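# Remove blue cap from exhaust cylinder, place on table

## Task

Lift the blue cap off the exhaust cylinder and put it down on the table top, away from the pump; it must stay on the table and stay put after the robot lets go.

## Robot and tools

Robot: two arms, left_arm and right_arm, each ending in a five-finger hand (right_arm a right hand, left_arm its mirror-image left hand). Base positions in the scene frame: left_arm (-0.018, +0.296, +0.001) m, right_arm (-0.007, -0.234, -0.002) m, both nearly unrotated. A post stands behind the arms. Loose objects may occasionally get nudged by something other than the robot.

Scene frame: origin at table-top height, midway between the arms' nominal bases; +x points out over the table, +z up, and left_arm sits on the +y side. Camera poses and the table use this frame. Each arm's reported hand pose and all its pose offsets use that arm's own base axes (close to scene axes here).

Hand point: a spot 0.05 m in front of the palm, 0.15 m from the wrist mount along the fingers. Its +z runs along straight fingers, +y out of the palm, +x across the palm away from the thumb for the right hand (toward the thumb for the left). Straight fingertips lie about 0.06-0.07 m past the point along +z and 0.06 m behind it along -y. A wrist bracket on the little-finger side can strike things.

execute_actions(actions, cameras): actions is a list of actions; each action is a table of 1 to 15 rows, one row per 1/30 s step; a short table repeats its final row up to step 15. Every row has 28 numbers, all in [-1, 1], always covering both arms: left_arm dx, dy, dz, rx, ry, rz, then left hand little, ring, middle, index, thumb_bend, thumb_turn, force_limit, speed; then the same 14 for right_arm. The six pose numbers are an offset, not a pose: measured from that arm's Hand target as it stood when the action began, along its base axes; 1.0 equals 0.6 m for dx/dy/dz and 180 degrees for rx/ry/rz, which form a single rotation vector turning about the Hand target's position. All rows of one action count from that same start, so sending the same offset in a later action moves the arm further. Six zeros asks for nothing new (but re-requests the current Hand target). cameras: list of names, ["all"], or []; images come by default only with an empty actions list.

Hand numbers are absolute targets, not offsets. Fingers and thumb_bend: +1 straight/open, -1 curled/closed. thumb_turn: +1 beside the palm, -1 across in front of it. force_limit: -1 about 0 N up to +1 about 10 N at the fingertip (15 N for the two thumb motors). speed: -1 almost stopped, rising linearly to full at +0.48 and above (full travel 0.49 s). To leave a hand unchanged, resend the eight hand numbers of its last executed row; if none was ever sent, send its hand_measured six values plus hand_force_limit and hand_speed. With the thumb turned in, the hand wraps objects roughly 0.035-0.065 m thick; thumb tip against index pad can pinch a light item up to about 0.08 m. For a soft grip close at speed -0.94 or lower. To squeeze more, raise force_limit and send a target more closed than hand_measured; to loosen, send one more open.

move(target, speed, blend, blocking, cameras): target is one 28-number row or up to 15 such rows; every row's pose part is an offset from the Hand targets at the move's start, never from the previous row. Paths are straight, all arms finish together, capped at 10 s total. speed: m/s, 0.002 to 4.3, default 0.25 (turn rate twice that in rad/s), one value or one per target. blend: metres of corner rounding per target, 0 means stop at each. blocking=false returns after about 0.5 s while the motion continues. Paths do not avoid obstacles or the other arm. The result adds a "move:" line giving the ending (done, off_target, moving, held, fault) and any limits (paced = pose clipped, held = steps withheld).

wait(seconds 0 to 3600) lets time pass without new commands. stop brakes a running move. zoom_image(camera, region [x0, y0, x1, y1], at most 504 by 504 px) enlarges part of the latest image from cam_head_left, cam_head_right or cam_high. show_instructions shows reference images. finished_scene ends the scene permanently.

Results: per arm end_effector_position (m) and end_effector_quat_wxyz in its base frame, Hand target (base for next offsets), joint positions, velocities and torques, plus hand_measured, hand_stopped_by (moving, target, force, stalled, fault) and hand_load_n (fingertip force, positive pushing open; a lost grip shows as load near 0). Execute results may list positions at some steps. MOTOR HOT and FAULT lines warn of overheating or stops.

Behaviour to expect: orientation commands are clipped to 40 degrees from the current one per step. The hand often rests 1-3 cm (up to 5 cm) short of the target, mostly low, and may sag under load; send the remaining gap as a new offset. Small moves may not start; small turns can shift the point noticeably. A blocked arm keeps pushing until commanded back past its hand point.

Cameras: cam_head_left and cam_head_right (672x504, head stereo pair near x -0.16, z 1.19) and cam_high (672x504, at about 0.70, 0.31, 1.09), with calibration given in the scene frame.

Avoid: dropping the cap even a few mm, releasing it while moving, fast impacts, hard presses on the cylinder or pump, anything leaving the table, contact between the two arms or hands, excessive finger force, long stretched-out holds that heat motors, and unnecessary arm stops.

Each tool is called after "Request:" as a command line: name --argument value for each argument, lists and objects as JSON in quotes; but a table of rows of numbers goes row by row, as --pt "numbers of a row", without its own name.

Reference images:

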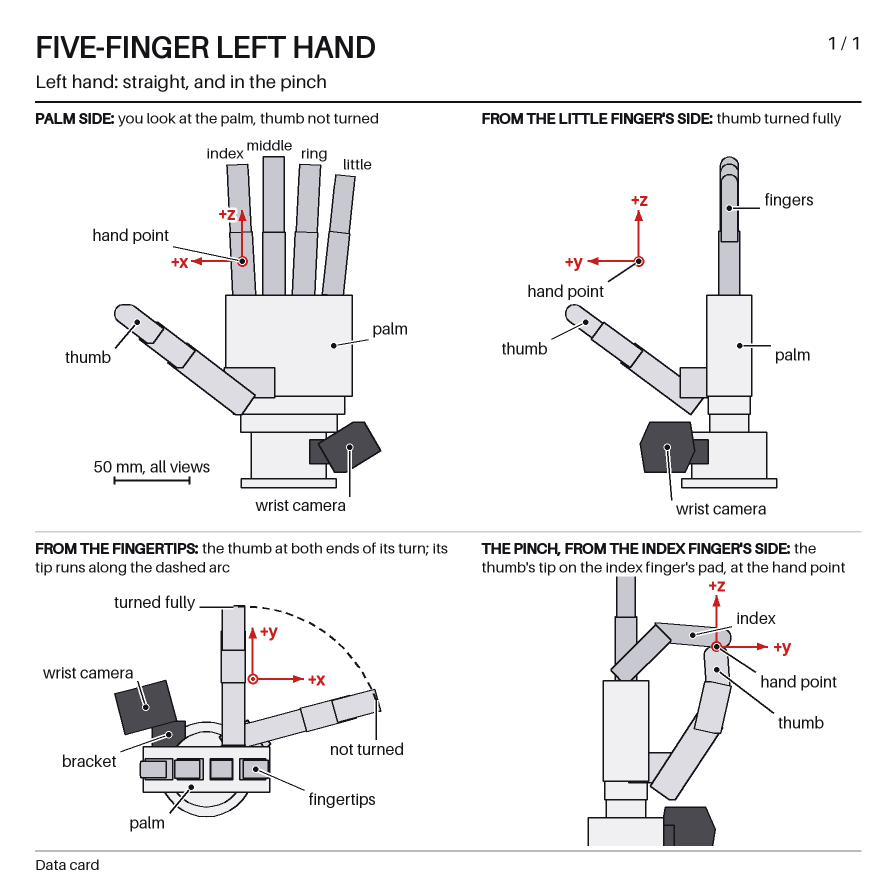

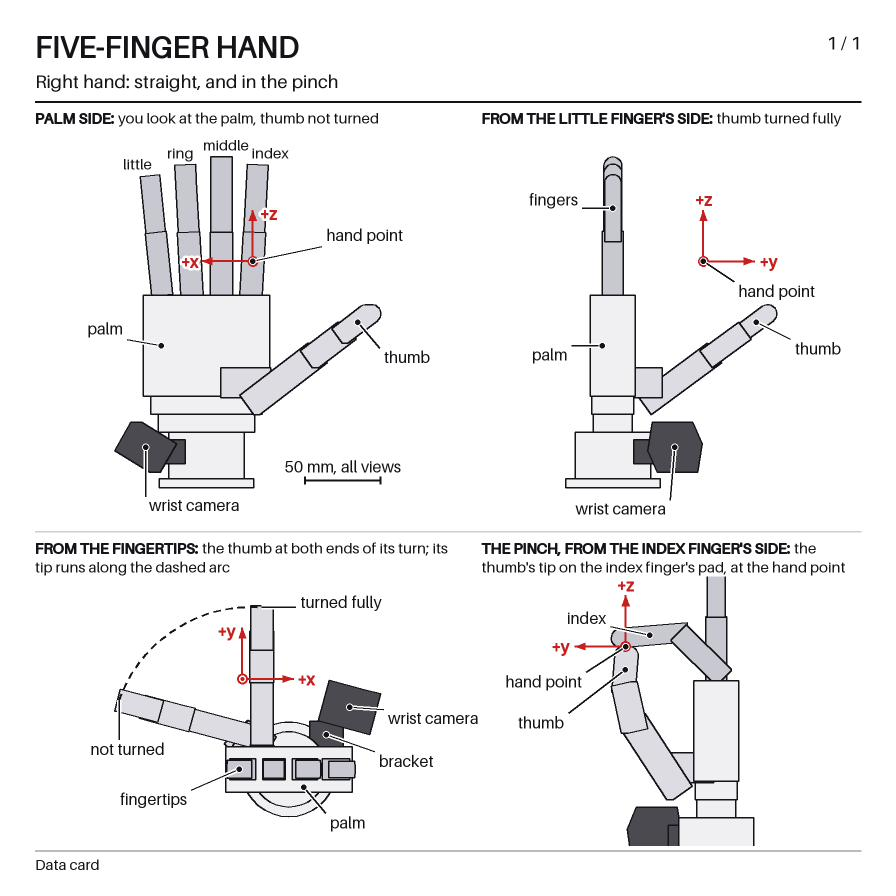

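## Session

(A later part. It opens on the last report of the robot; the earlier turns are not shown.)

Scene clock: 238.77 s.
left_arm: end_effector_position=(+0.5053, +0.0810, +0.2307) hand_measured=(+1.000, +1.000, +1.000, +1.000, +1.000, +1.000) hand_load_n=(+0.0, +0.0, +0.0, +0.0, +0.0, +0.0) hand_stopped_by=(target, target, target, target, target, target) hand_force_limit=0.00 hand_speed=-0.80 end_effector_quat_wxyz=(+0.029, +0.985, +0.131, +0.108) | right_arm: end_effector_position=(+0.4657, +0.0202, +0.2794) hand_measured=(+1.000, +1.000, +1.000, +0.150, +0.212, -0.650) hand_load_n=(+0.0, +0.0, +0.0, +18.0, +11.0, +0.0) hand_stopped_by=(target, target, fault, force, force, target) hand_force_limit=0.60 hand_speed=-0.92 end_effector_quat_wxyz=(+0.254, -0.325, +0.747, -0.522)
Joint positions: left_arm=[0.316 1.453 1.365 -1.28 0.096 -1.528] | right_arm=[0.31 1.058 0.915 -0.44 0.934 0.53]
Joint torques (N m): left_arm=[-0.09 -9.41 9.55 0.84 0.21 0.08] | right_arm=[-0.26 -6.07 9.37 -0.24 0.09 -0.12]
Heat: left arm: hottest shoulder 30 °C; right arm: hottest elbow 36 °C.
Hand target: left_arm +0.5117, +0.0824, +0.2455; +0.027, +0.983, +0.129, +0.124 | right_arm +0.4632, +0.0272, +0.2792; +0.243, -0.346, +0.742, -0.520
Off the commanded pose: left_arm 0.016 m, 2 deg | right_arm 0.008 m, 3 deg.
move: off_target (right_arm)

Request:
move --pt "0 0 0 0 0 0 1 1 1 1 1 1 0 -0.8 0 0 0 0 0 0 1 1 1 0.4 0.4 -0.65 0.6 -0.6" --pt "0 0 0 0 0 0 1 1 1 1 1 1 0 -0.8 0 -0.0045 0 0 0 0 1 1 1 0.4 0.4 -0.65 0.6 -0.6" --pt "0 0 0 0 0 0 1 1 1 1 1 1 0 -0.8 0 -0.0045 0 0 0 0 1 1 1 -0.2 -0.2 -0.65 0.6 -0.92" --speed 0.1 --cameras '["cam_high"]'

Request:
move --pt "0 0 0 0 0 0 1 1 1 1 1 1 0 -0.8 0 0 0.15 0 0 0 1 1 1 -0.2 -0.2 -0.65 0.6 -0.92" --speed 0.1

Request:
move --pt "0 0 0 0 0 0 1 1 1 1 1 1 0 -0.8 0.0057 -0.0183 0.005 0 0 0.1111 1 1 1 -0.2 -0.2 -0.65 0.6 -0.92" --pt "0 0 0 0 0 0 1 1 1 1 1 1 0 -0.8 0.0097 -0.0325 0.01 0 0 0.2222 1 1 1 -0.2 -0.2 -0.65 0.6 -0.92" --speed 0.12 --blend 0.01 --cameras '["cam_high"]'

Request:
zoom_image --camera "cam_high" --region '[230, 70, 330, 170]'

Scene clock: 243.20 s.
left_arm: end_effector_position=(+0.5053, +0.0810, +0.2307) hand_measured=(+1.000, +1.000, +1.000, +1.000, +1.000, +1.000) hand_load_n=(+0.0, +0.0, +0.0, +0.0, +0.0, +0.0) hand_stopped_by=(target, target, target, target, target, target) hand_force_limit=0.00 hand_speed=-0.80 end_effector_quat_wxyz=(+0.029, +0.985, +0.131, +0.108) | right_arm: end_effector_position=(+0.4643, +0.0188, +0.2735) hand_measured=(+1.000, +1.000, +1.000, +0.180, +0.184, -0.650) hand_load_n=(+0.0, +0.0, +0.0, +14.0, +12.0, +0.0) hand_stopped_by=(target, target, fault, force, force, target) hand_force_limit=0.60 hand_speed=-0.92 end_effector_quat_wxyz=(+0.243, -0.335, +0.747, -0.521)
Joint positions: left_arm=[0.316 1.453 1.365 -1.28 0.096 -1.528] | right_arm=[0.307 1.064 0.915 -0.454 0.93 0.52]
Joint torques (N m): left_arm=[-0.09 -9.47 9.52 0.84 0.2 0.08] | right_arm=[-0.5 -7.06 9.18 0.49 0.02 -0.07]
Heat: left arm: hottest shoulder 30 °C; right arm: hottest elbow 36 °C.
Hand target: left_arm +0.5117, +0.0824, +0.2455; +0.027, +0.983, +0.129, +0.124 | right_arm +0.4633, +0.0246, +0.2789; +0.243, -0.346, +0.742, -0.520
Off the commanded pose: left_arm 0.016 m, 2 deg | right_arm 0.008 m, 1 deg.
move: done

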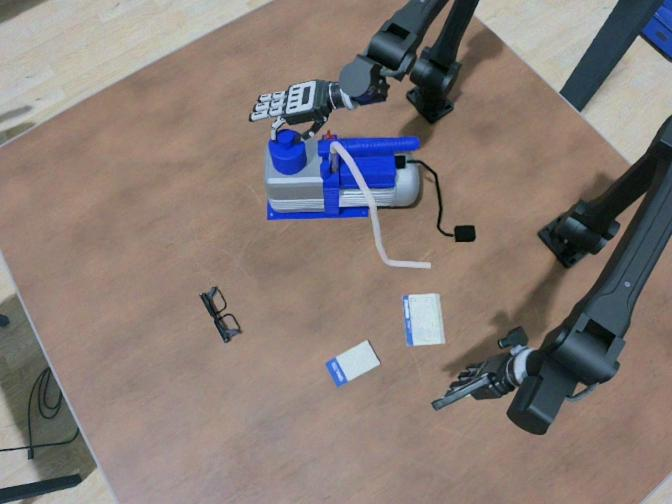

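Scene clock: 244.63 s.
left_arm: end_effector_position=(+0.5053, +0.0810, +0.2307) hand_measured=(+1.000, +1.000, +1.000, +1.000, +1.000, +1.000) hand_load_n=(+0.0, +0.0, +0.0, +0.0, +0.0, -0.5) hand_stopped_by=(target, target, target, target, target, target) hand_force_limit=0.00 hand_speed=-0.80 end_effector_quat_wxyz=(+0.029, +0.985, +0.131, +0.108) | right_arm: end_effector_position=(+0.4625, +0.0180, +0.2846) hand_measured=(+1.000, +1.000, +1.000, +0.180, +0.184, -0.650) hand_load_n=(+0.0, +0.0, +0.0, +16.0, +7.0, +0.5) hand_stopped_by=(target, target, fault, force, force, target) hand_force_limit=0.60 hand_speed=-0.92 end_effector_quat_wxyz=(+0.186, -0.378, +0.753, -0.505)
Joint positions: left_arm=[0.316 1.453 1.365 -1.28 0.096 -1.528] | right_arm=[0.298 1.117 1.048 -0.68 0.907 0.521]
Joint torques (N m): left_arm=[-0.15 -9.47 9.52 0.84 0.2 0.08] | right_arm=[-0.21 -12.81 15.1 0.17 0.75 -0.11]
Heat: left arm: hottest shoulder 30 °C; right arm: hottest elbow 36 °C.
Hand target: left_arm +0.5117, +0.0824, +0.2455; +0.027, +0.983, +0.129, +0.124 | right_arm +0.4632, +0.0247, +0.3691; +0.243, -0.346, +0.742, -0.520
Off the commanded pose: left_arm 0.016 m, 2 deg | right_arm 0.085 m, 8 deg.
move: off_target (right_arm)

Scene clock: 248.07 s.
left_arm: end_effector_position=(+0.5053, +0.0810, +0.2307) hand_measured=(+1.000, +1.000, +1.000, +1.000, +1.000, +1.000) hand_load_n=(+0.0, +0.0, +0.0, +0.0, +0.0, +0.0) hand_stopped_by=(target, target, target, target, target, target) hand_force_limit=0.00 hand_speed=-0.80 end_effector_quat_wxyz=(+0.029, +0.985, +0.131, +0.108) | right_arm: end_effector_position=(+0.4671, +0.0072, +0.2873) hand_measured=(+1.000, +1.000, +1.000, +0.180, +0.184, -0.650) hand_load_n=(+0.0, +0.0, +0.0, +20.0, +10.0, +1.5) hand_stopped_by=(target, target, fault, force, force, target) hand_force_limit=0.60 hand_speed=-0.92 end_effector_quat_wxyz=(-0.351, +0.613, -0.614, +0.353)
Joint positions: left_arm=[0.316 1.453 1.365 -1.28 0.096 -1.528] | right_arm=[-0.069 1.03 0.99 -0.491 -0.057 -0.035]
Joint torques (N m): left_arm=[-0.09 -9.41 9.54 0.83 0.21 0.08] | right_arm=[-1.9 -13.45 13.41 2.44 -0.89 0.15]
Heat: left arm: hottest shoulder 30 °C; right arm: hottest elbow 37 °C.
Hand target: left_arm +0.5117, +0.0824, +0.2455; +0.027, +0.983, +0.129, +0.124 | right_arm +0.4690, +0.0052, +0.3750; -0.406, +0.579, -0.579, +0.406
Off the commanded pose: left_arm 0.016 m, 2 deg | right_arm 0.088 m, 10 deg.
move: off_target (right_arm)

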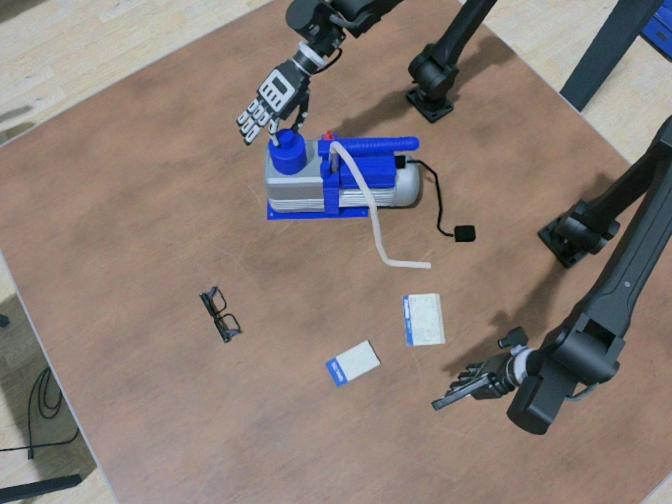

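Scaled by 5.040 from the camera's image (finer frame: 960x720).

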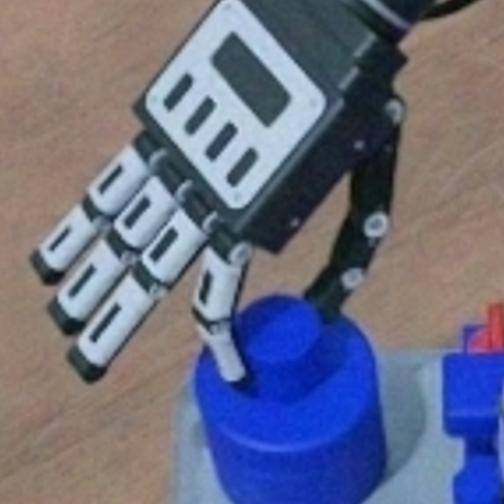

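Request:
move --pt "0 0 0 0 0 0 1 1 1 1 1 1 0 -0.8 0.004 -0.0045 0.006 0 0 0.1222 1 1 1 -0.2 -0.2 -0.65 0.6 -0.92" --pt "0 0 0 0 0 0 1 1 1 1 1 1 0 -0.8 0.0066 -0.006 0.010 0 0 0.2056 1 1 1 -0.2 -0.2 -0.65 0.6 -0.92" --pt "0 0 0 0 0 0 1 1 1 1 1 1 0 -0.8 0.0100 -0.007 0.012 0 0 0.2889 1 1 1 -0.2 -0.2 -0.65 0.6 -0.92" --speed 0.12 --blend 0.01 --cameras '["cam_high"]'

Request:
zoom_image --camera "cam_high" --region '[230, 70, 330, 170]'

Scene clock: 252.90 s.
left_arm: end_effector_position=(+0.5053, +0.0810, +0.2307) hand_measured=(+1.000, +1.000, +1.000, +1.000, +1.000, +1.000) hand_load_n=(+0.0, +0.0, +0.0, +0.0, +0.0, +0.0) hand_stopped_by=(target, target, target, target, target, target) hand_force_limit=0.00 hand_speed=-0.80 end_effector_quat_wxyz=(+0.029, +0.985, +0.131, +0.108) | right_arm: end_effector_position=(+0.4733, +0.0046, +0.2818) hand_measured=(+1.000, +1.000, +1.000, +0.180, +0.184, -0.650) hand_load_n=(+0.0, +0.0, +0.0, +17.0, +10.0, +0.0) hand_stopped_by=(target, target, fault, force, force, target) hand_force_limit=0.60 hand_speed=-0.92 end_effector_quat_wxyz=(-0.515, +0.793, -0.296, +0.133)
Joint positions: left_arm=[0.316 1.453 1.365 -1.28 0.096 -1.528] | right_arm=[-0.322 1.395 1.305 -0.949 -1.044 -0.869]
Joint torques (N m): left_arm=[-0.15 -9.47 9.54 0.83 0.2 0.08] | right_arm=[-3.02 -17.38 16.17 -0.53 -2.84 0.59]
Heat: left arm: hottest shoulder 30 °C; right arm: hottest elbow 38 °C.
Hand target: left_arm +0.5117, +0.0824, +0.2455; +0.027, +0.983, +0.129, +0.124 | right_arm +0.4751, +0.0010, +0.3821; -0.543, +0.774, -0.267, +0.186
Off the commanded pose: left_arm 0.016 m, 2 deg | right_arm 0.100 m, 8 deg.
move: off_target (right_arm)

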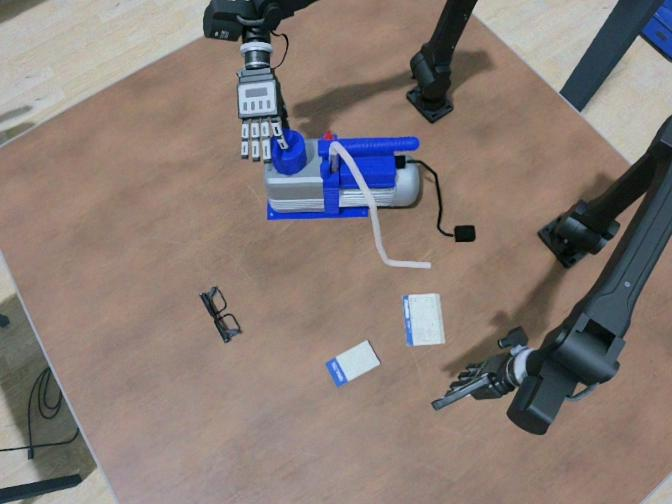

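Scaled by 5.040 from the camera's image (finer frame: 960x720).

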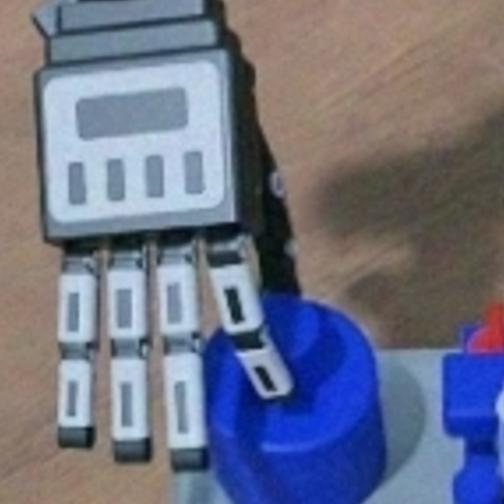

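Request:
move --pt "0 0 0 0 0 0 1 1 1 1 1 1 0 -0.8 0 0 -0.147 0 0 0 1 1 1 -0.2 -0.2 -0.65 0.6 -0.92" --speed 0.12

Request:
move --pt "0 0 0 0 0 0 1 1 1 1 1 1 0 -0.8 0 0 0 0 0 0 1 1 1 0.4 0.4 -0.65 0.45 -0.6" --pt "0 0 0 0 0 0 1 1 1 1 1 1 0 -0.8 0 0 0.085 0 0 -0.03 1 1 1 0.4 0.4 -0.65 0.45 -0.6" --pt "0 0 0 0 0 0 1 1 1 1 1 1 0 -0.8 -0.05 -0.25 0.13 0 0 -0.25 1 1 1 0.4 0.4 -0.65 0.45 -0.6" --speed '[0.15,0.2,0.4]' --blend '[0,0.01,0]' --cameras '["cam_high","cam_head_left"]'

Request:
zoom_image --camera "cam_high" --region '[274, 126, 300, 152]'

Request:
zoom_image --camera "cam_high" --region '[266, 146, 296, 176]'

Request:
zoom_image --camera "cam_head_left" --region '[412, 236, 442, 266]'

Scene clock: 254.60 s.
left_arm: end_effector_position=(+0.5053, +0.0810, +0.2307) hand_measured=(+1.000, +1.000, +1.000, +1.000, +1.000, +1.000) hand_load_n=(+0.0, +0.0, +0.0, +0.0, +0.0, +0.0) hand_stopped_by=(target, target, target, target, target, target) hand_force_limit=0.00 hand_speed=-0.80 end_effector_quat_wxyz=(+0.029, +0.985, +0.131, +0.108) | right_arm: end_effector_position=(+0.4719, +0.0025, +0.2914) hand_measured=(+1.000, +1.000, +1.000, +0.180, +0.184, -0.650) hand_load_n=(+0.0, -0.5, -0.5, +13.5, +11.5, -1.0) hand_stopped_by=(target, target, fault, force, force, target) hand_force_limit=0.60 hand_speed=-0.92 end_effector_quat_wxyz=(-0.542, +0.776, -0.265, +0.183)
Joint positions: left_arm=[0.316 1.453 1.365 -1.28 0.096 -1.528] | right_arm=[-0.347 1.328 1.217 -0.77 -1.107 -0.822]
Joint torques (N m): left_arm=[-0.09 -9.47 9.51 0.85 0.2 0.08] | right_arm=[-1.49 -9.76 8.36 1.31 -0.7 0.2]
Heat: left arm: hottest shoulder 30 °C; right arm: hottest elbow 38 °C.
Hand target: left_arm +0.5117, +0.0824, +0.2455; +0.027, +0.983, +0.129, +0.124 | right_arm +0.4751, +0.0009, +0.2942; -0.543, +0.774, -0.267, +0.187
Off the commanded pose: left_arm 0.016 m, 2 deg | right_arm 0.004 m, 0 deg.
move: done

Scene clock: 257.23 s.
left_arm: end_effector_position=(+0.5053, +0.0810, +0.2307) hand_measured=(+1.000, +1.000, +1.000, +1.000, +1.000, +1.000) hand_load_n=(+0.0, +0.0, +0.0, +0.0, +0.0, +0.0) hand_stopped_by=(target, target, target, target, target, target) hand_force_limit=0.00 hand_speed=-0.80 end_effector_quat_wxyz=(+0.029, +0.985, +0.131, +0.108) | right_arm: end_effector_position=(+0.4453, -0.1481, +0.3640) hand_measured=(+1.000, +1.000, +1.000, +0.400, +0.400, -0.650) hand_load_n=(+0.0, +0.0, +0.0, +0.0, +0.0, +0.0) hand_stopped_by=(target, target, fault, target, target, target) hand_force_limit=0.45 hand_speed=-0.60 end_effector_quat_wxyz=(-0.428, +0.618, -0.546, +0.370)
Joint positions: left_arm=[0.316 1.453 1.365 -1.28 0.096 -1.528] | right_arm=[-0.602 1.09 1.159 -0.55 -0.676 -0.305]
Joint torques (N m): left_arm=[-0.03 -9.41 9.54 0.85 0.21 0.09] | right_arm=[-1.44 -8.41 8.49 1.98 -0.39 0.18]
Heat: left arm: hottest shoulder 30 °C; right arm: hottest elbow 38 °C.
Hand target: left_arm +0.5117, +0.0824, +0.2455; +0.027, +0.983, +0.129, +0.124 | right_arm +0.4451, -0.1490, +0.3720; -0.430, +0.614, -0.543, +0.380
Off the commanded pose: left_arm 0.016 m, 2 deg | right_arm 0.008 m, 1 deg.
move: done
Images, in order (width x height): cam_head_left 672x504, cam_high 672x504.

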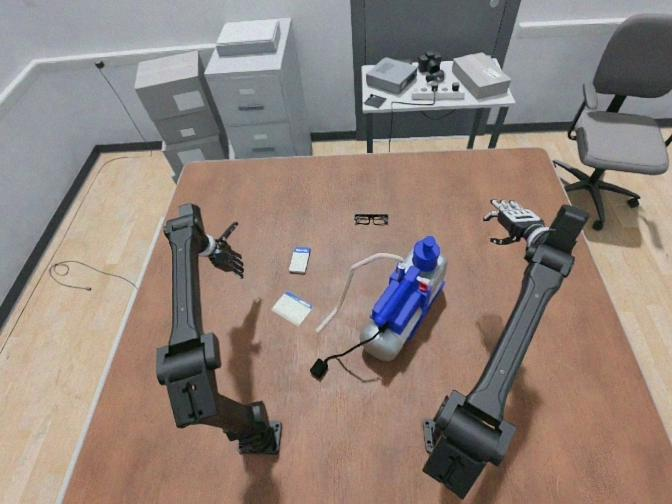

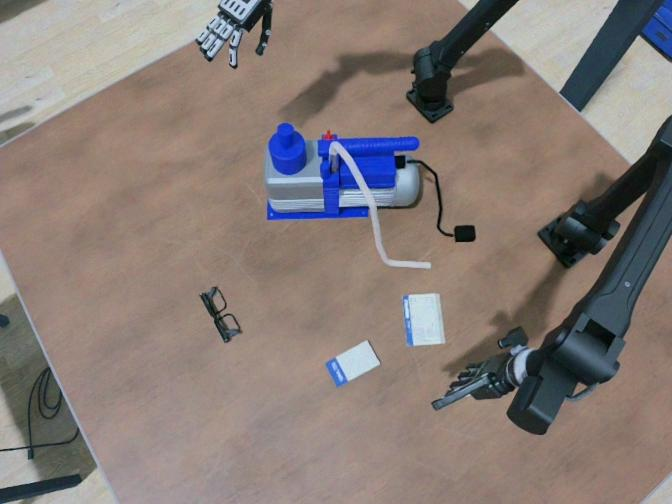

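Scaled by 19.385 from the camera's image (finer frame: 960x720).

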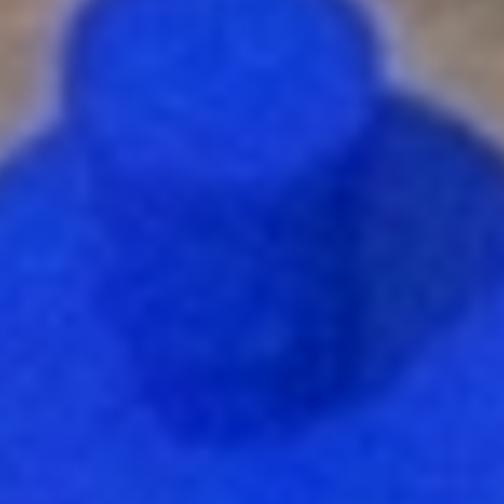

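Scaled by 16.800 from the camera's image (finer frame: 960x720).

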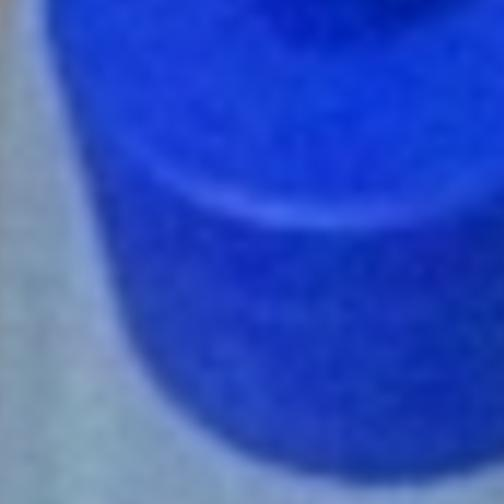

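Scaled by 16.800 from the camera's image (finer frame: 960x720).

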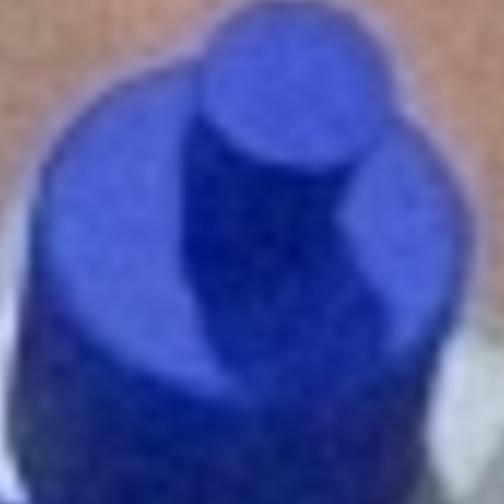

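Request:
move --pt "0 0 0 0 0 0 1 1 1 1 1 1 0 -0.8 0 0 0 0 0 0 1 1 1 0.4 0.4 -0.65 0.3 -0.6" --pt "0 0 0 0 0 0 1 1 1 1 1 1 0 -0.8 0.0397 0.2543 -0.04 0 0 -0.0389 1 1 1 0.4 0.4 -0.65 0.3 -0.6" --pt "0 0 0 0 0 0 1 1 1 1 1 1 0 -0.8 0.0397 0.2543 -0.075 0 0 -0.0389 1 1 1 0.4 0.4 -0.65 0.3 -0.6" --speed '[0.2,0.2,0.08]' --blend '[0,0.01,0]' --cameras '["cam_high"]'

Request:
zoom_image --camera "cam_high" --region '[230, 70, 330, 170]'

Scene clock: 259.70 s.
left_arm: end_effector_position=(+0.5053, +0.0810, +0.2307) hand_measured=(+1.000, +1.000, +1.000, +1.000, +1.000, +1.000) hand_load_n=(+0.0, +0.0, +0.0, +0.0, +0.0, +0.0) hand_stopped_by=(target, target, target, target, target, target) hand_force_limit=0.00 hand_speed=-0.80 end_effector_quat_wxyz=(+0.029, +0.985, +0.131, +0.108) | right_arm: end_effector_position=(+0.4669, +0.0039, +0.3148) hand_measured=(+1.000, +1.000, +1.000, +0.400, +0.400, -0.650) hand_load_n=(-0.5, +0.0, +0.0, +0.0, +0.0, +0.0) hand_stopped_by=(target, target, fault, target, target, target) hand_force_limit=0.30 hand_speed=-0.60 end_effector_quat_wxyz=(-0.396, +0.589, -0.583, +0.397)
Joint positions: left_arm=[0.316 1.453 1.365 -1.28 0.096 -1.528] | right_arm=[-0.087 0.959 0.936 -0.36 -0.084 -0.04]
Joint torques (N m): left_arm=[-0.15 -9.47 9.52 0.84 0.2 0.09] | right_arm=[-1.38 -6.65 9.03 2.21 -0.16 0.17]
Heat: left arm: hottest shoulder 30 °C; right arm: hottest elbow 38 °C.
Hand target: left_arm +0.5117, +0.0824, +0.2455; +0.027, +0.983, +0.129, +0.124 | right_arm +0.4690, +0.0036, +0.3270; -0.406, +0.579, -0.579, +0.406
Off the commanded pose: left_arm 0.016 m, 2 deg | right_arm 0.012 m, 2 deg.
move: off_target (right_arm)

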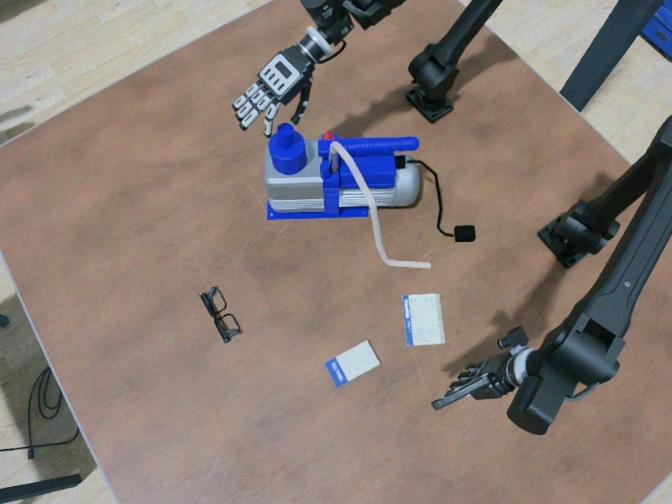

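Scaled by 5.040 from the camera's image (finer frame: 960x720).

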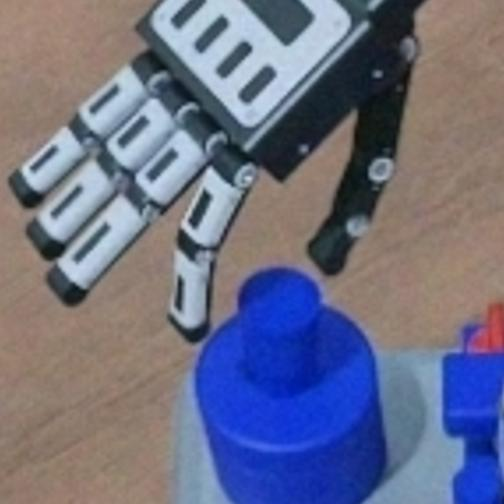

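Request:
move --pt "0 0 0 0 0 0 1 1 1 1 1 1 0 -0.8 0 0.005 -0.045 0 0 0 1 1 1 0.4 0.4 -0.65 0.3 -0.6" --speed '[0.08]' --cameras '["cam_high"]'

Request:
zoom_image --camera "cam_high" --region '[230, 70, 330, 170]'

Scene clock: 260.83 s.
left_arm: end_effector_position=(+0.5053, +0.0810, +0.2307) hand_measured=(+1.000, +1.000, +1.000, +1.000, +1.000, +1.000) hand_load_n=(+0.0, +0.0, +0.0, +0.0, +0.0, +0.0) hand_stopped_by=(target, target, target, target, target, target) hand_force_limit=0.00 hand_speed=-0.80 end_effector_quat_wxyz=(+0.029, +0.985, +0.131, +0.108) | right_arm: end_effector_position=(+0.4661, +0.0026, +0.2889) hand_measured=(+1.000, +1.000, +1.000, +0.400, +0.400, -0.650) hand_load_n=(+0.0, +0.0, +0.0, +0.0, +0.0, +0.0) hand_stopped_by=(target, target, fault, target, target, target) hand_force_limit=0.30 hand_speed=-0.60 end_effector_quat_wxyz=(-0.395, +0.586, -0.585, +0.399)
Joint positions: left_arm=[0.316 1.453 1.365 -1.28 0.096 -1.528] | right_arm=[-0.086 0.959 0.867 -0.288 -0.075 -0.036]
Joint torques (N m): left_arm=[-0.09 -9.35 9.54 0.84 0.2 0.08] | right_arm=[-0.79 -6.36 9.01 2.21 -0.16 0.15]
Heat: left arm: hottest shoulder 30 °C; right arm: hottest elbow 38 °C.
Hand target: left_arm +0.5117, +0.0824, +0.2455; +0.027, +0.983, +0.129, +0.124 | right_arm +0.4690, +0.0066, +0.2999; -0.406, +0.579, -0.579, +0.406
Off the commanded pose: left_arm 0.016 m, 2 deg | right_arm 0.012 m, 2 deg.
move: off_target (right_arm)

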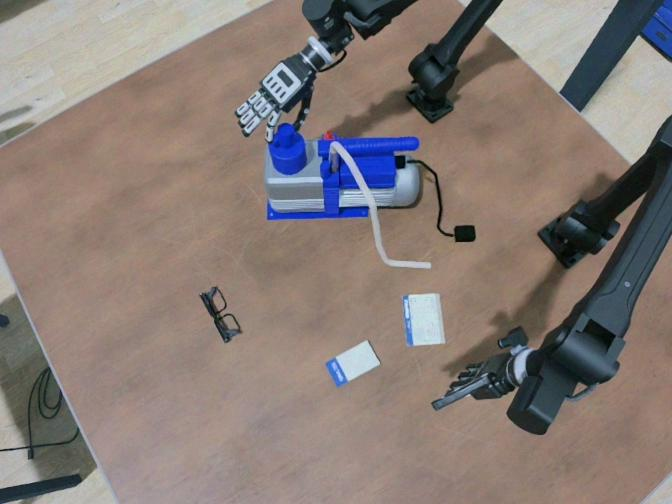

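Scaled by 5.040 from the camera's image (finer frame: 960x720).

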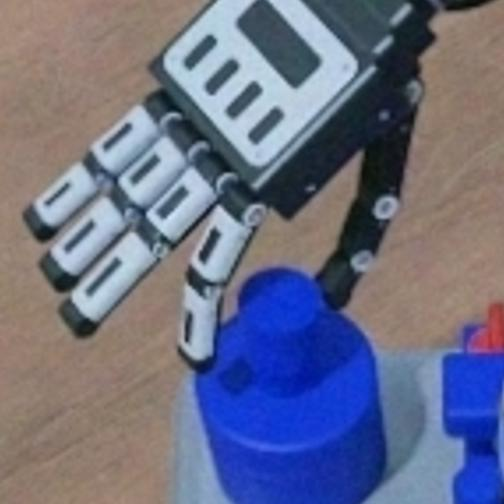

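Request:
move --pt "0 0 0 0 0 0 1 1 1 1 1 1 0 -0.8 0 0 0 0 0 0 1 1 1 -0.1 -0.1 -0.65 0.35 -0.93" --speed '[0.08]'

Request:
move --pt "0 0 0 0 0 0 1 1 1 1 1 1 0 -0.8 0 0 0.03 0 0 0 1 1 1 -0.1 -0.1 -0.65 0.35 -0.93" --speed '[0.03]' --cameras '["cam_high"]'

Request:
zoom_image --camera "cam_high" --region '[230, 70, 330, 170]'

Scene clock: 263.33 s.
left_arm: end_effector_position=(+0.5053, +0.0810, +0.2307) hand_measured=(+1.000, +1.000, +1.000, +1.000, +1.000, +1.000) hand_load_n=(+0.0, +0.5, +0.0, +0.0, +0.0, +0.0) hand_stopped_by=(target, target, target, target, target, target) hand_force_limit=0.00 hand_speed=-0.80 end_effector_quat_wxyz=(+0.029, +0.985, +0.131, +0.108) | right_arm: end_effector_position=(+0.4670, +0.0023, +0.2902) hand_measured=(+1.000, +1.000, +1.000, +0.142, +0.186, -0.650) hand_load_n=(-0.5, +0.0, +0.0, +15.5, +10.0, -2.0) hand_stopped_by=(target, target, fault, force, force, target) hand_force_limit=0.35 hand_speed=-0.93 end_effector_quat_wxyz=(-0.396, +0.584, -0.585, +0.401)
Joint positions: left_arm=[0.316 1.453 1.365 -1.28 0.096 -1.528] | right_arm=[-0.086 0.959 0.867 -0.282 -0.074 -0.034]
Joint torques (N m): left_arm=[-0.09 -9.47 9.54 0.84 0.2 0.08] | right_arm=[-0.79 -6.42 9.01 1.95 -0.22 0.16]
Heat: left arm: hottest shoulder 30 °C; right arm: hottest elbow 38 °C.
Hand target: left_arm +0.5117, +0.0824, +0.2455; +0.027, +0.983, +0.129, +0.124 | right_arm +0.4690, +0.0065, +0.2999; -0.406, +0.579, -0.579, +0.406
Off the commanded pose: left_arm 0.016 m, 2 deg | right_arm 0.011 m, 1 deg.
move: done

Scene clock: 264.27 s.
left_arm: end_effector_position=(+0.5053, +0.0810, +0.2307) hand_measured=(+1.000, +1.000, +1.000, +1.000, +1.000, +1.000) hand_load_n=(+0.0, +0.0, +0.0, +0.0, +0.0, +0.0) hand_stopped_by=(target, target, target, target, target, target) hand_force_limit=0.00 hand_speed=-0.80 end_effector_quat_wxyz=(+0.029, +0.985, +0.131, +0.108) | right_arm: end_effector_position=(+0.4657, +0.0024, +0.2901) hand_measured=(+1.000, +1.000, +1.000, +0.142, +0.186, -0.650) hand_load_n=(+0.0, +0.0, -0.5, +18.0, +9.5, -1.5) hand_stopped_by=(target, target, fault, force, force, target) hand_force_limit=0.35 hand_speed=-0.93 end_effector_quat_wxyz=(-0.394, +0.583, -0.589, +0.397)
Joint positions: left_arm=[0.316 1.453 1.365 -1.28 0.096 -1.528] | right_arm=[-0.086 0.959 0.872 -0.298 -0.071 -0.029]
Joint torques (N m): left_arm=[-0.15 -9.41 9.55 0.84 0.2 0.08] | right_arm=[-0.73 -6.77 11.81 0.66 -0.31 0.08]
Heat: left arm: hottest shoulder 30 °C; right arm: hottest elbow 38 °C.
Hand target: left_arm +0.5117, +0.0824, +0.2455; +0.027, +0.983, +0.129, +0.124 | right_arm +0.4690, +0.0066, +0.3179; -0.406, +0.579, -0.579, +0.405
Off the commanded pose: left_arm 0.016 m, 2 deg | right_arm 0.028 m, 2 deg.
move: off_target (right_arm)

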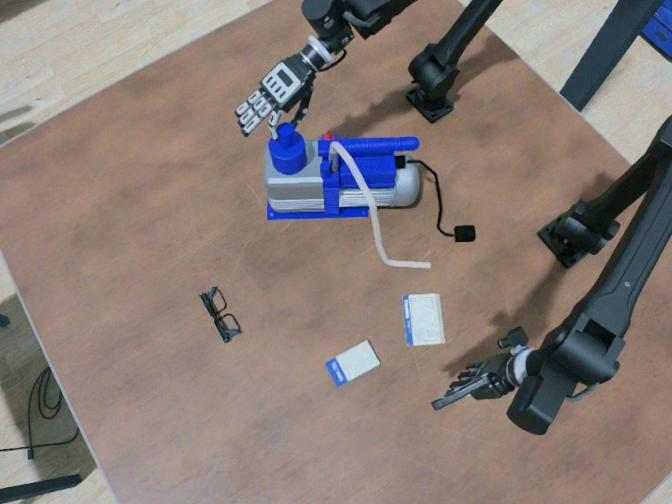

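Scaled by 5.040 from the camera's image (finer frame: 960x720).

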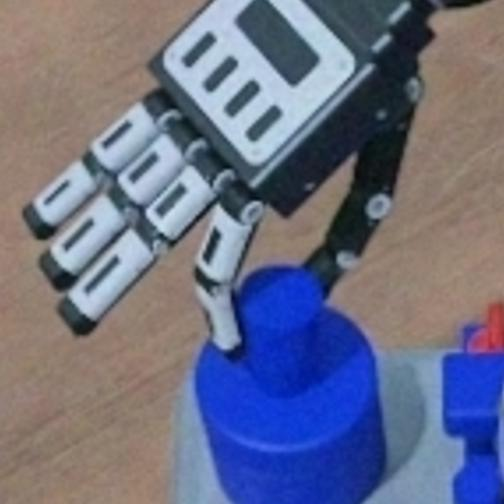

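Request:
move --pt "0 0 0 0 0 0 1 1 1 1 1 1 0 -0.8 0 0 0.04 0 0 0 1 1 1 -0.1 -0.1 -0.65 0.35 -0.93" --speed '[0.04]'

Request:
move --pt "0 0 0 0 0 0 1 1 1 1 1 1 0 -0.8 0 0 0.04 0 0 0 1 1 1 -0.1 -0.1 -0.65 0.35 -0.93" --speed '[0.04]' --cameras '["cam_high"]'

Request:
zoom_image --camera "cam_high" --region '[230, 70, 330, 170]'

Scene clock: 265.43 s.
left_arm: end_effector_position=(+0.5053, +0.0810, +0.2307) hand_measured=(+1.000, +1.000, +1.000, +1.000, +1.000, +1.000) hand_load_n=(+0.0, +0.0, +0.5, +0.0, +0.0, +0.0) hand_stopped_by=(target, target, target, target, target, target) hand_force_limit=0.00 hand_speed=-0.80 end_effector_quat_wxyz=(+0.029, +0.985, +0.131, +0.108) | right_arm: end_effector_position=(+0.4622, +0.0028, +0.3061) hand_measured=(+1.000, +1.000, +1.000, +0.142, +0.186, -0.650) hand_load_n=(+0.0, +0.0, +0.0, +15.5, +9.5, -2.0) hand_stopped_by=(target, target, fault, force, force, target) hand_force_limit=0.35 hand_speed=-0.93 end_effector_quat_wxyz=(-0.388, +0.588, -0.594, +0.390)
Joint positions: left_arm=[0.316 1.453 1.365 -1.28 0.096 -1.528] | right_arm=[-0.086 0.956 0.926 -0.379 -0.072 -0.028]
Joint torques (N m): left_arm=[-0.09 -9.47 9.54 0.84 0.21 0.08] | right_arm=[-1.08 -6.48 12.45 1.39 -0.3 0.09]
Heat: left arm: hottest shoulder 30 °C; right arm: hottest elbow 38 °C.
Hand target: left_arm +0.5117, +0.0824, +0.2455; +0.027, +0.983, +0.129, +0.124 | right_arm +0.4690, +0.0065, +0.3419; -0.406, +0.579, -0.579, +0.406
Off the commanded pose: left_arm 0.016 m, 2 deg | right_arm 0.037 m, 3 deg.
move: off_target (right_arm)

Scene clock: 266.47 s.
left_arm: end_effector_position=(+0.5053, +0.0810, +0.2307) hand_measured=(+1.000, +1.000, +1.000, +1.000, +1.000, +1.000) hand_load_n=(+0.0, +0.0, +0.0, +0.0, +0.0, +0.0) hand_stopped_by=(target, target, target, target, target, target) hand_force_limit=0.00 hand_speed=-0.80 end_effector_quat_wxyz=(+0.029, +0.985, +0.131, +0.108) | right_arm: end_effector_position=(+0.4628, +0.0027, +0.3319) hand_measured=(+1.000, +1.000, +1.000, +0.142, +0.186, -0.650) hand_load_n=(+0.0, +0.0, +0.0, +15.0, +9.5, -1.5) hand_stopped_by=(target, target, fault, force, force, target) hand_force_limit=0.35 hand_speed=-0.93 end_effector_quat_wxyz=(-0.389, +0.587, -0.593, +0.391)
Joint positions: left_arm=[0.316 1.453 1.365 -1.28 0.096 -1.528] | right_arm=[-0.086 0.956 0.991 -0.44 -0.072 -0.028]
Joint torques (N m): left_arm=[-0.03 -9.47 9.55 0.83 0.2 0.08] | right_arm=[-0.73 -6.18 12.38 1.35 -0.28 0.09]
Heat: left arm: hottest shoulder 30 °C; right arm: hottest elbow 38 °C.
Hand target: left_arm +0.5117, +0.0824, +0.2455; +0.027, +0.983, +0.129, +0.124 | right_arm +0.4690, +0.0065, +0.3660; -0.406, +0.579, -0.579, +0.406
Off the commanded pose: left_arm 0.016 m, 2 deg | right_arm 0.035 m, 3 deg.
move: off_target (right_arm)

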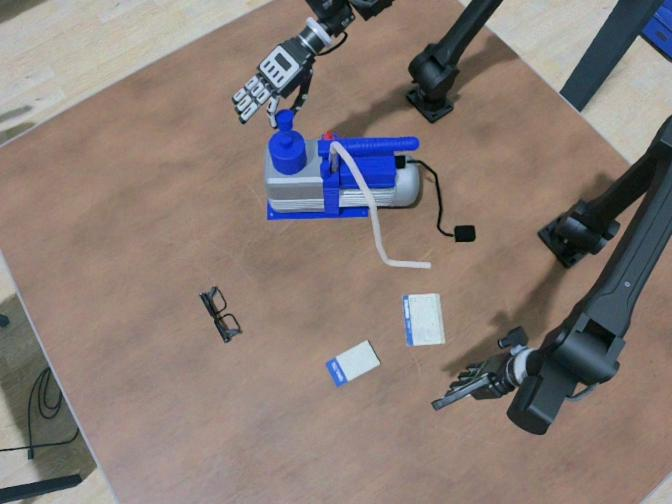

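Scaled by 5.040 from the camera's image (finer frame: 960x720).

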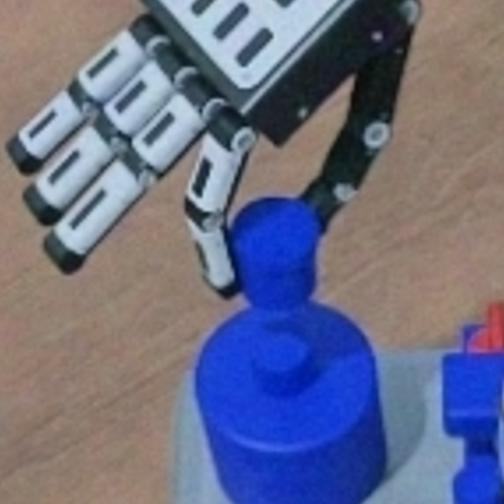

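Request:
wait --seconds 0.05 --cameras '["all"]'

Request:
zoom_image --camera "cam_high" --region '[265, 100, 305, 140]'

Request:
zoom_image --camera "cam_head_left" --region '[400, 205, 450, 255]'

Request:
zoom_image --camera "cam_head_right" --region '[405, 205, 455, 255]'

Scene clock: 267.27 s.
left_arm: end_effector_position=(+0.5053, +0.0810, +0.2307) hand_measured=(+1.000, +1.000, +1.000, +1.000, +1.000, +1.000) hand_load_n=(+0.0, +0.0, +0.0, +0.0, +0.0, +0.0) hand_stopped_by=(target, target, target, target, target, target) hand_force_limit=0.00 hand_speed=-0.80 end_effector_quat_wxyz=(+0.029, +0.985, +0.131, +0.108) | right_arm: end_effector_position=(+0.4628, +0.0027, +0.3319) hand_measured=(+1.000, +1.000, +1.000, +0.142, +0.186, -0.650) hand_load_n=(+0.0, +0.0, +0.0, +15.0, +10.0, -2.0) hand_stopped_by=(target, target, fault, force, force, target) hand_force_limit=0.35 hand_speed=-0.93 end_effector_quat_wxyz=(-0.389, +0.587, -0.593, +0.391)
Joint positions: left_arm=[0.316 1.453 1.365 -1.28 0.096 -1.528] | right_arm=[-0.086 0.956 0.991 -0.44 -0.072 -0.028]
Joint torques (N m): left_arm=[-0.03 -9.41 9.55 0.84 0.2 0.09] | right_arm=[-0.79 -6.18 12.38 1.33 -0.3 0.1]
Heat: left arm: hottest shoulder 30 °C; right arm: hottest elbow 38 °C.
Hand target: left_arm +0.5117, +0.0824, +0.2455; +0.027, +0.983, +0.129, +0.124 | right_arm +0.4690, +0.0065, +0.3660; -0.406, +0.579, -0.579, +0.406
Off the commanded pose: left_arm 0.016 m, 2 deg | right_arm 0.035 m, 3 deg.
wait: 0.07 s; at rest from the start

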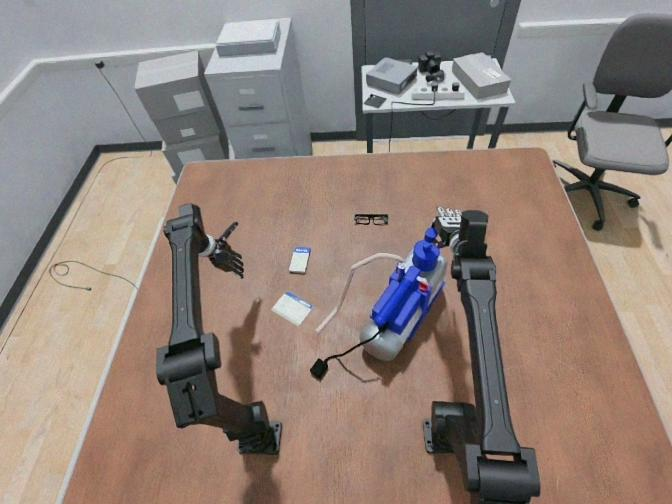

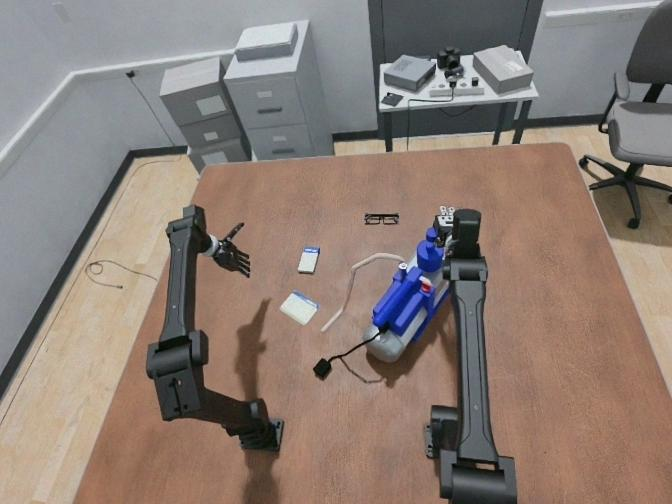

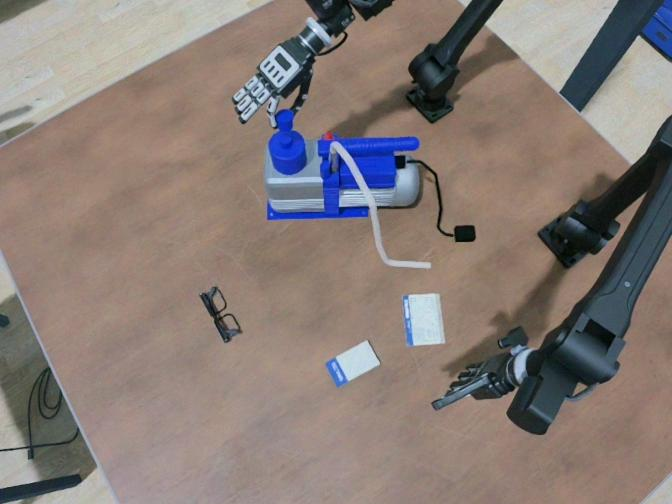

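Scaled by 12.600 from the camera's image (finer frame: 960x720).

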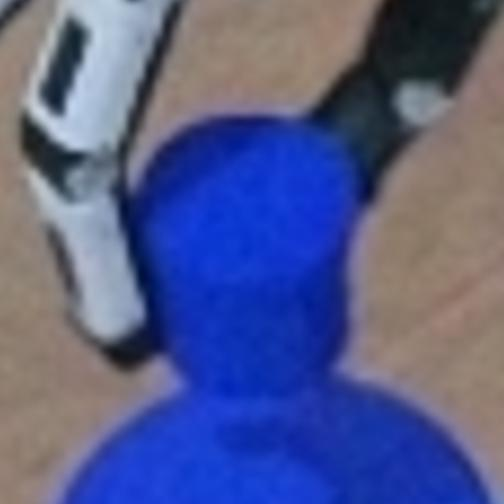

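Scaled by 10.080 from the camera's image (finer frame: 960x720).

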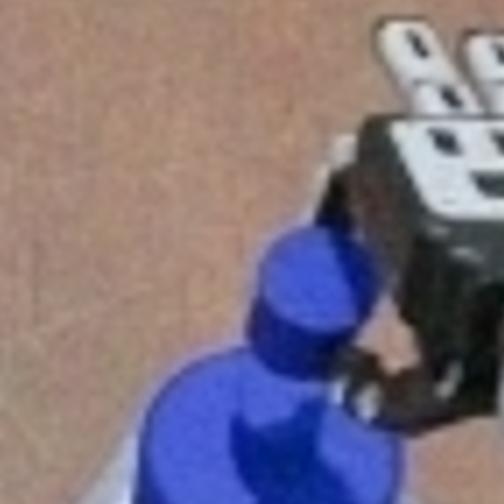

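Scaled by 10.080 from the camera's image (finer frame: 960x720).

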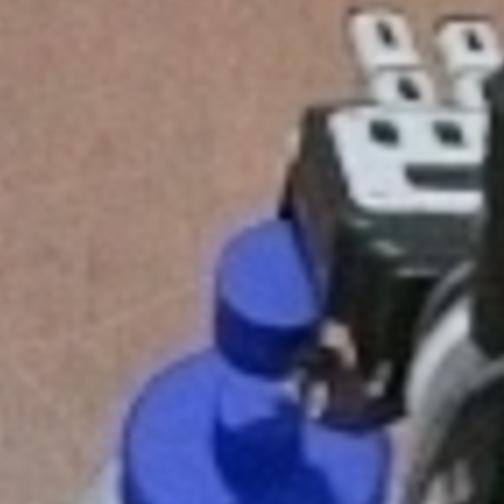

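Request:
move --target '[0,0,0,0,0,0,1,1,1,1,1,1,0,-0.8,0,0,0.083,0,0,0,1,1,1,-0.1,-0.1,-0.65,0.35,-0.93]' --speed 0.15 --cameras '["all"]'

Scene clock: 268.70 s.
left_arm: end_effector_position=(+0.5053, +0.0810, +0.2307) hand_measured=(+1.000, +1.000, +1.000, +1.000, +1.000, +1.000) hand_load_n=(+0.0, +0.5, +0.0, +0.0, +0.0, +0.0) hand_stopped_by=(target, target, target, target, target, target) hand_force_limit=0.00 hand_speed=-0.80 end_effector_quat_wxyz=(+0.029, +0.985, +0.131, +0.108) | right_arm: end_effector_position=(+0.4639, +0.0027, +0.3926) hand_measured=(+1.000, +1.000, +1.000, +0.142, +0.186, -0.650) hand_load_n=(+0.0, +0.0, +0.0, +15.5, +10.0, -2.0) hand_stopped_by=(target, target, fault, force, force, target) hand_force_limit=0.35 hand_speed=-0.93 end_effector_quat_wxyz=(-0.394, +0.583, -0.589, +0.397)
Joint positions: left_arm=[0.316 1.453 1.365 -1.28 0.096 -1.528] | right_arm=[-0.086 0.966 1.145 -0.562 -0.072 -0.028]
Joint torques (N m): left_arm=[-0.09 -9.41 9.54 0.83 0.2 0.08] | right_arm=[-0.67 -5.3 11.64 1.42 -0.27 0.1]
Heat: left arm: hottest shoulder 30 °C; right arm: hottest elbow 38 °C.
Hand target: left_arm +0.5117, +0.0824, +0.2455; +0.027, +0.983, +0.129, +0.124 | right_arm +0.4689, +0.0065, +0.4159; -0.406, +0.579, -0.579, +0.406
Off the commanded pose: left_arm 0.016 m, 2 deg | right_arm 0.024 m, 2 deg.
move: off_target (right_arm)

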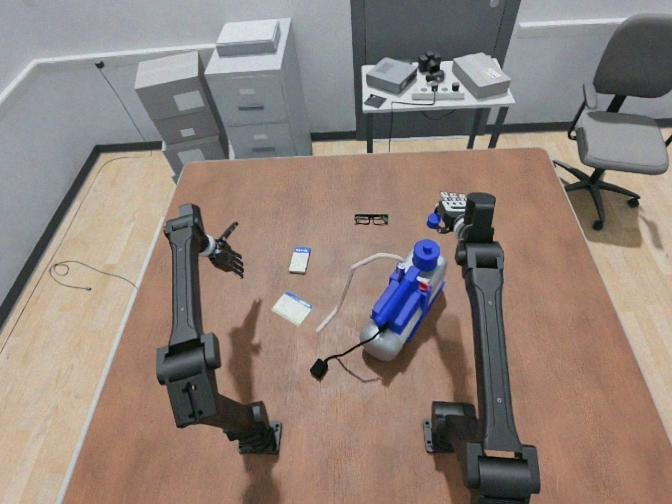

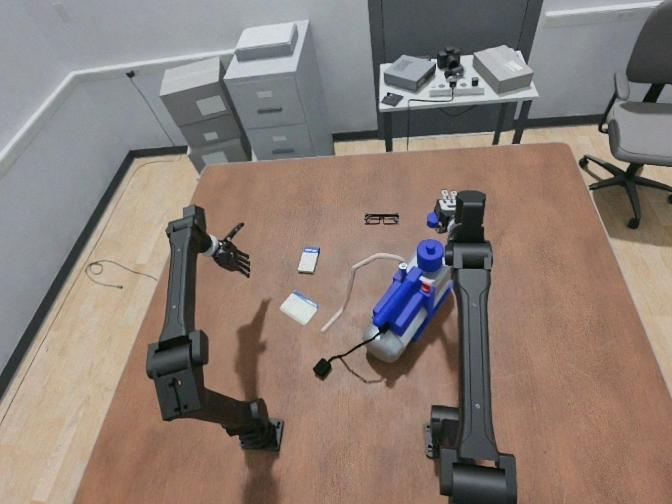

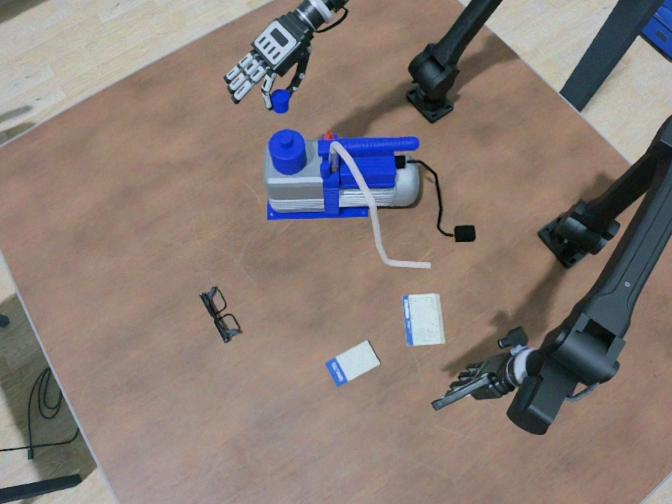

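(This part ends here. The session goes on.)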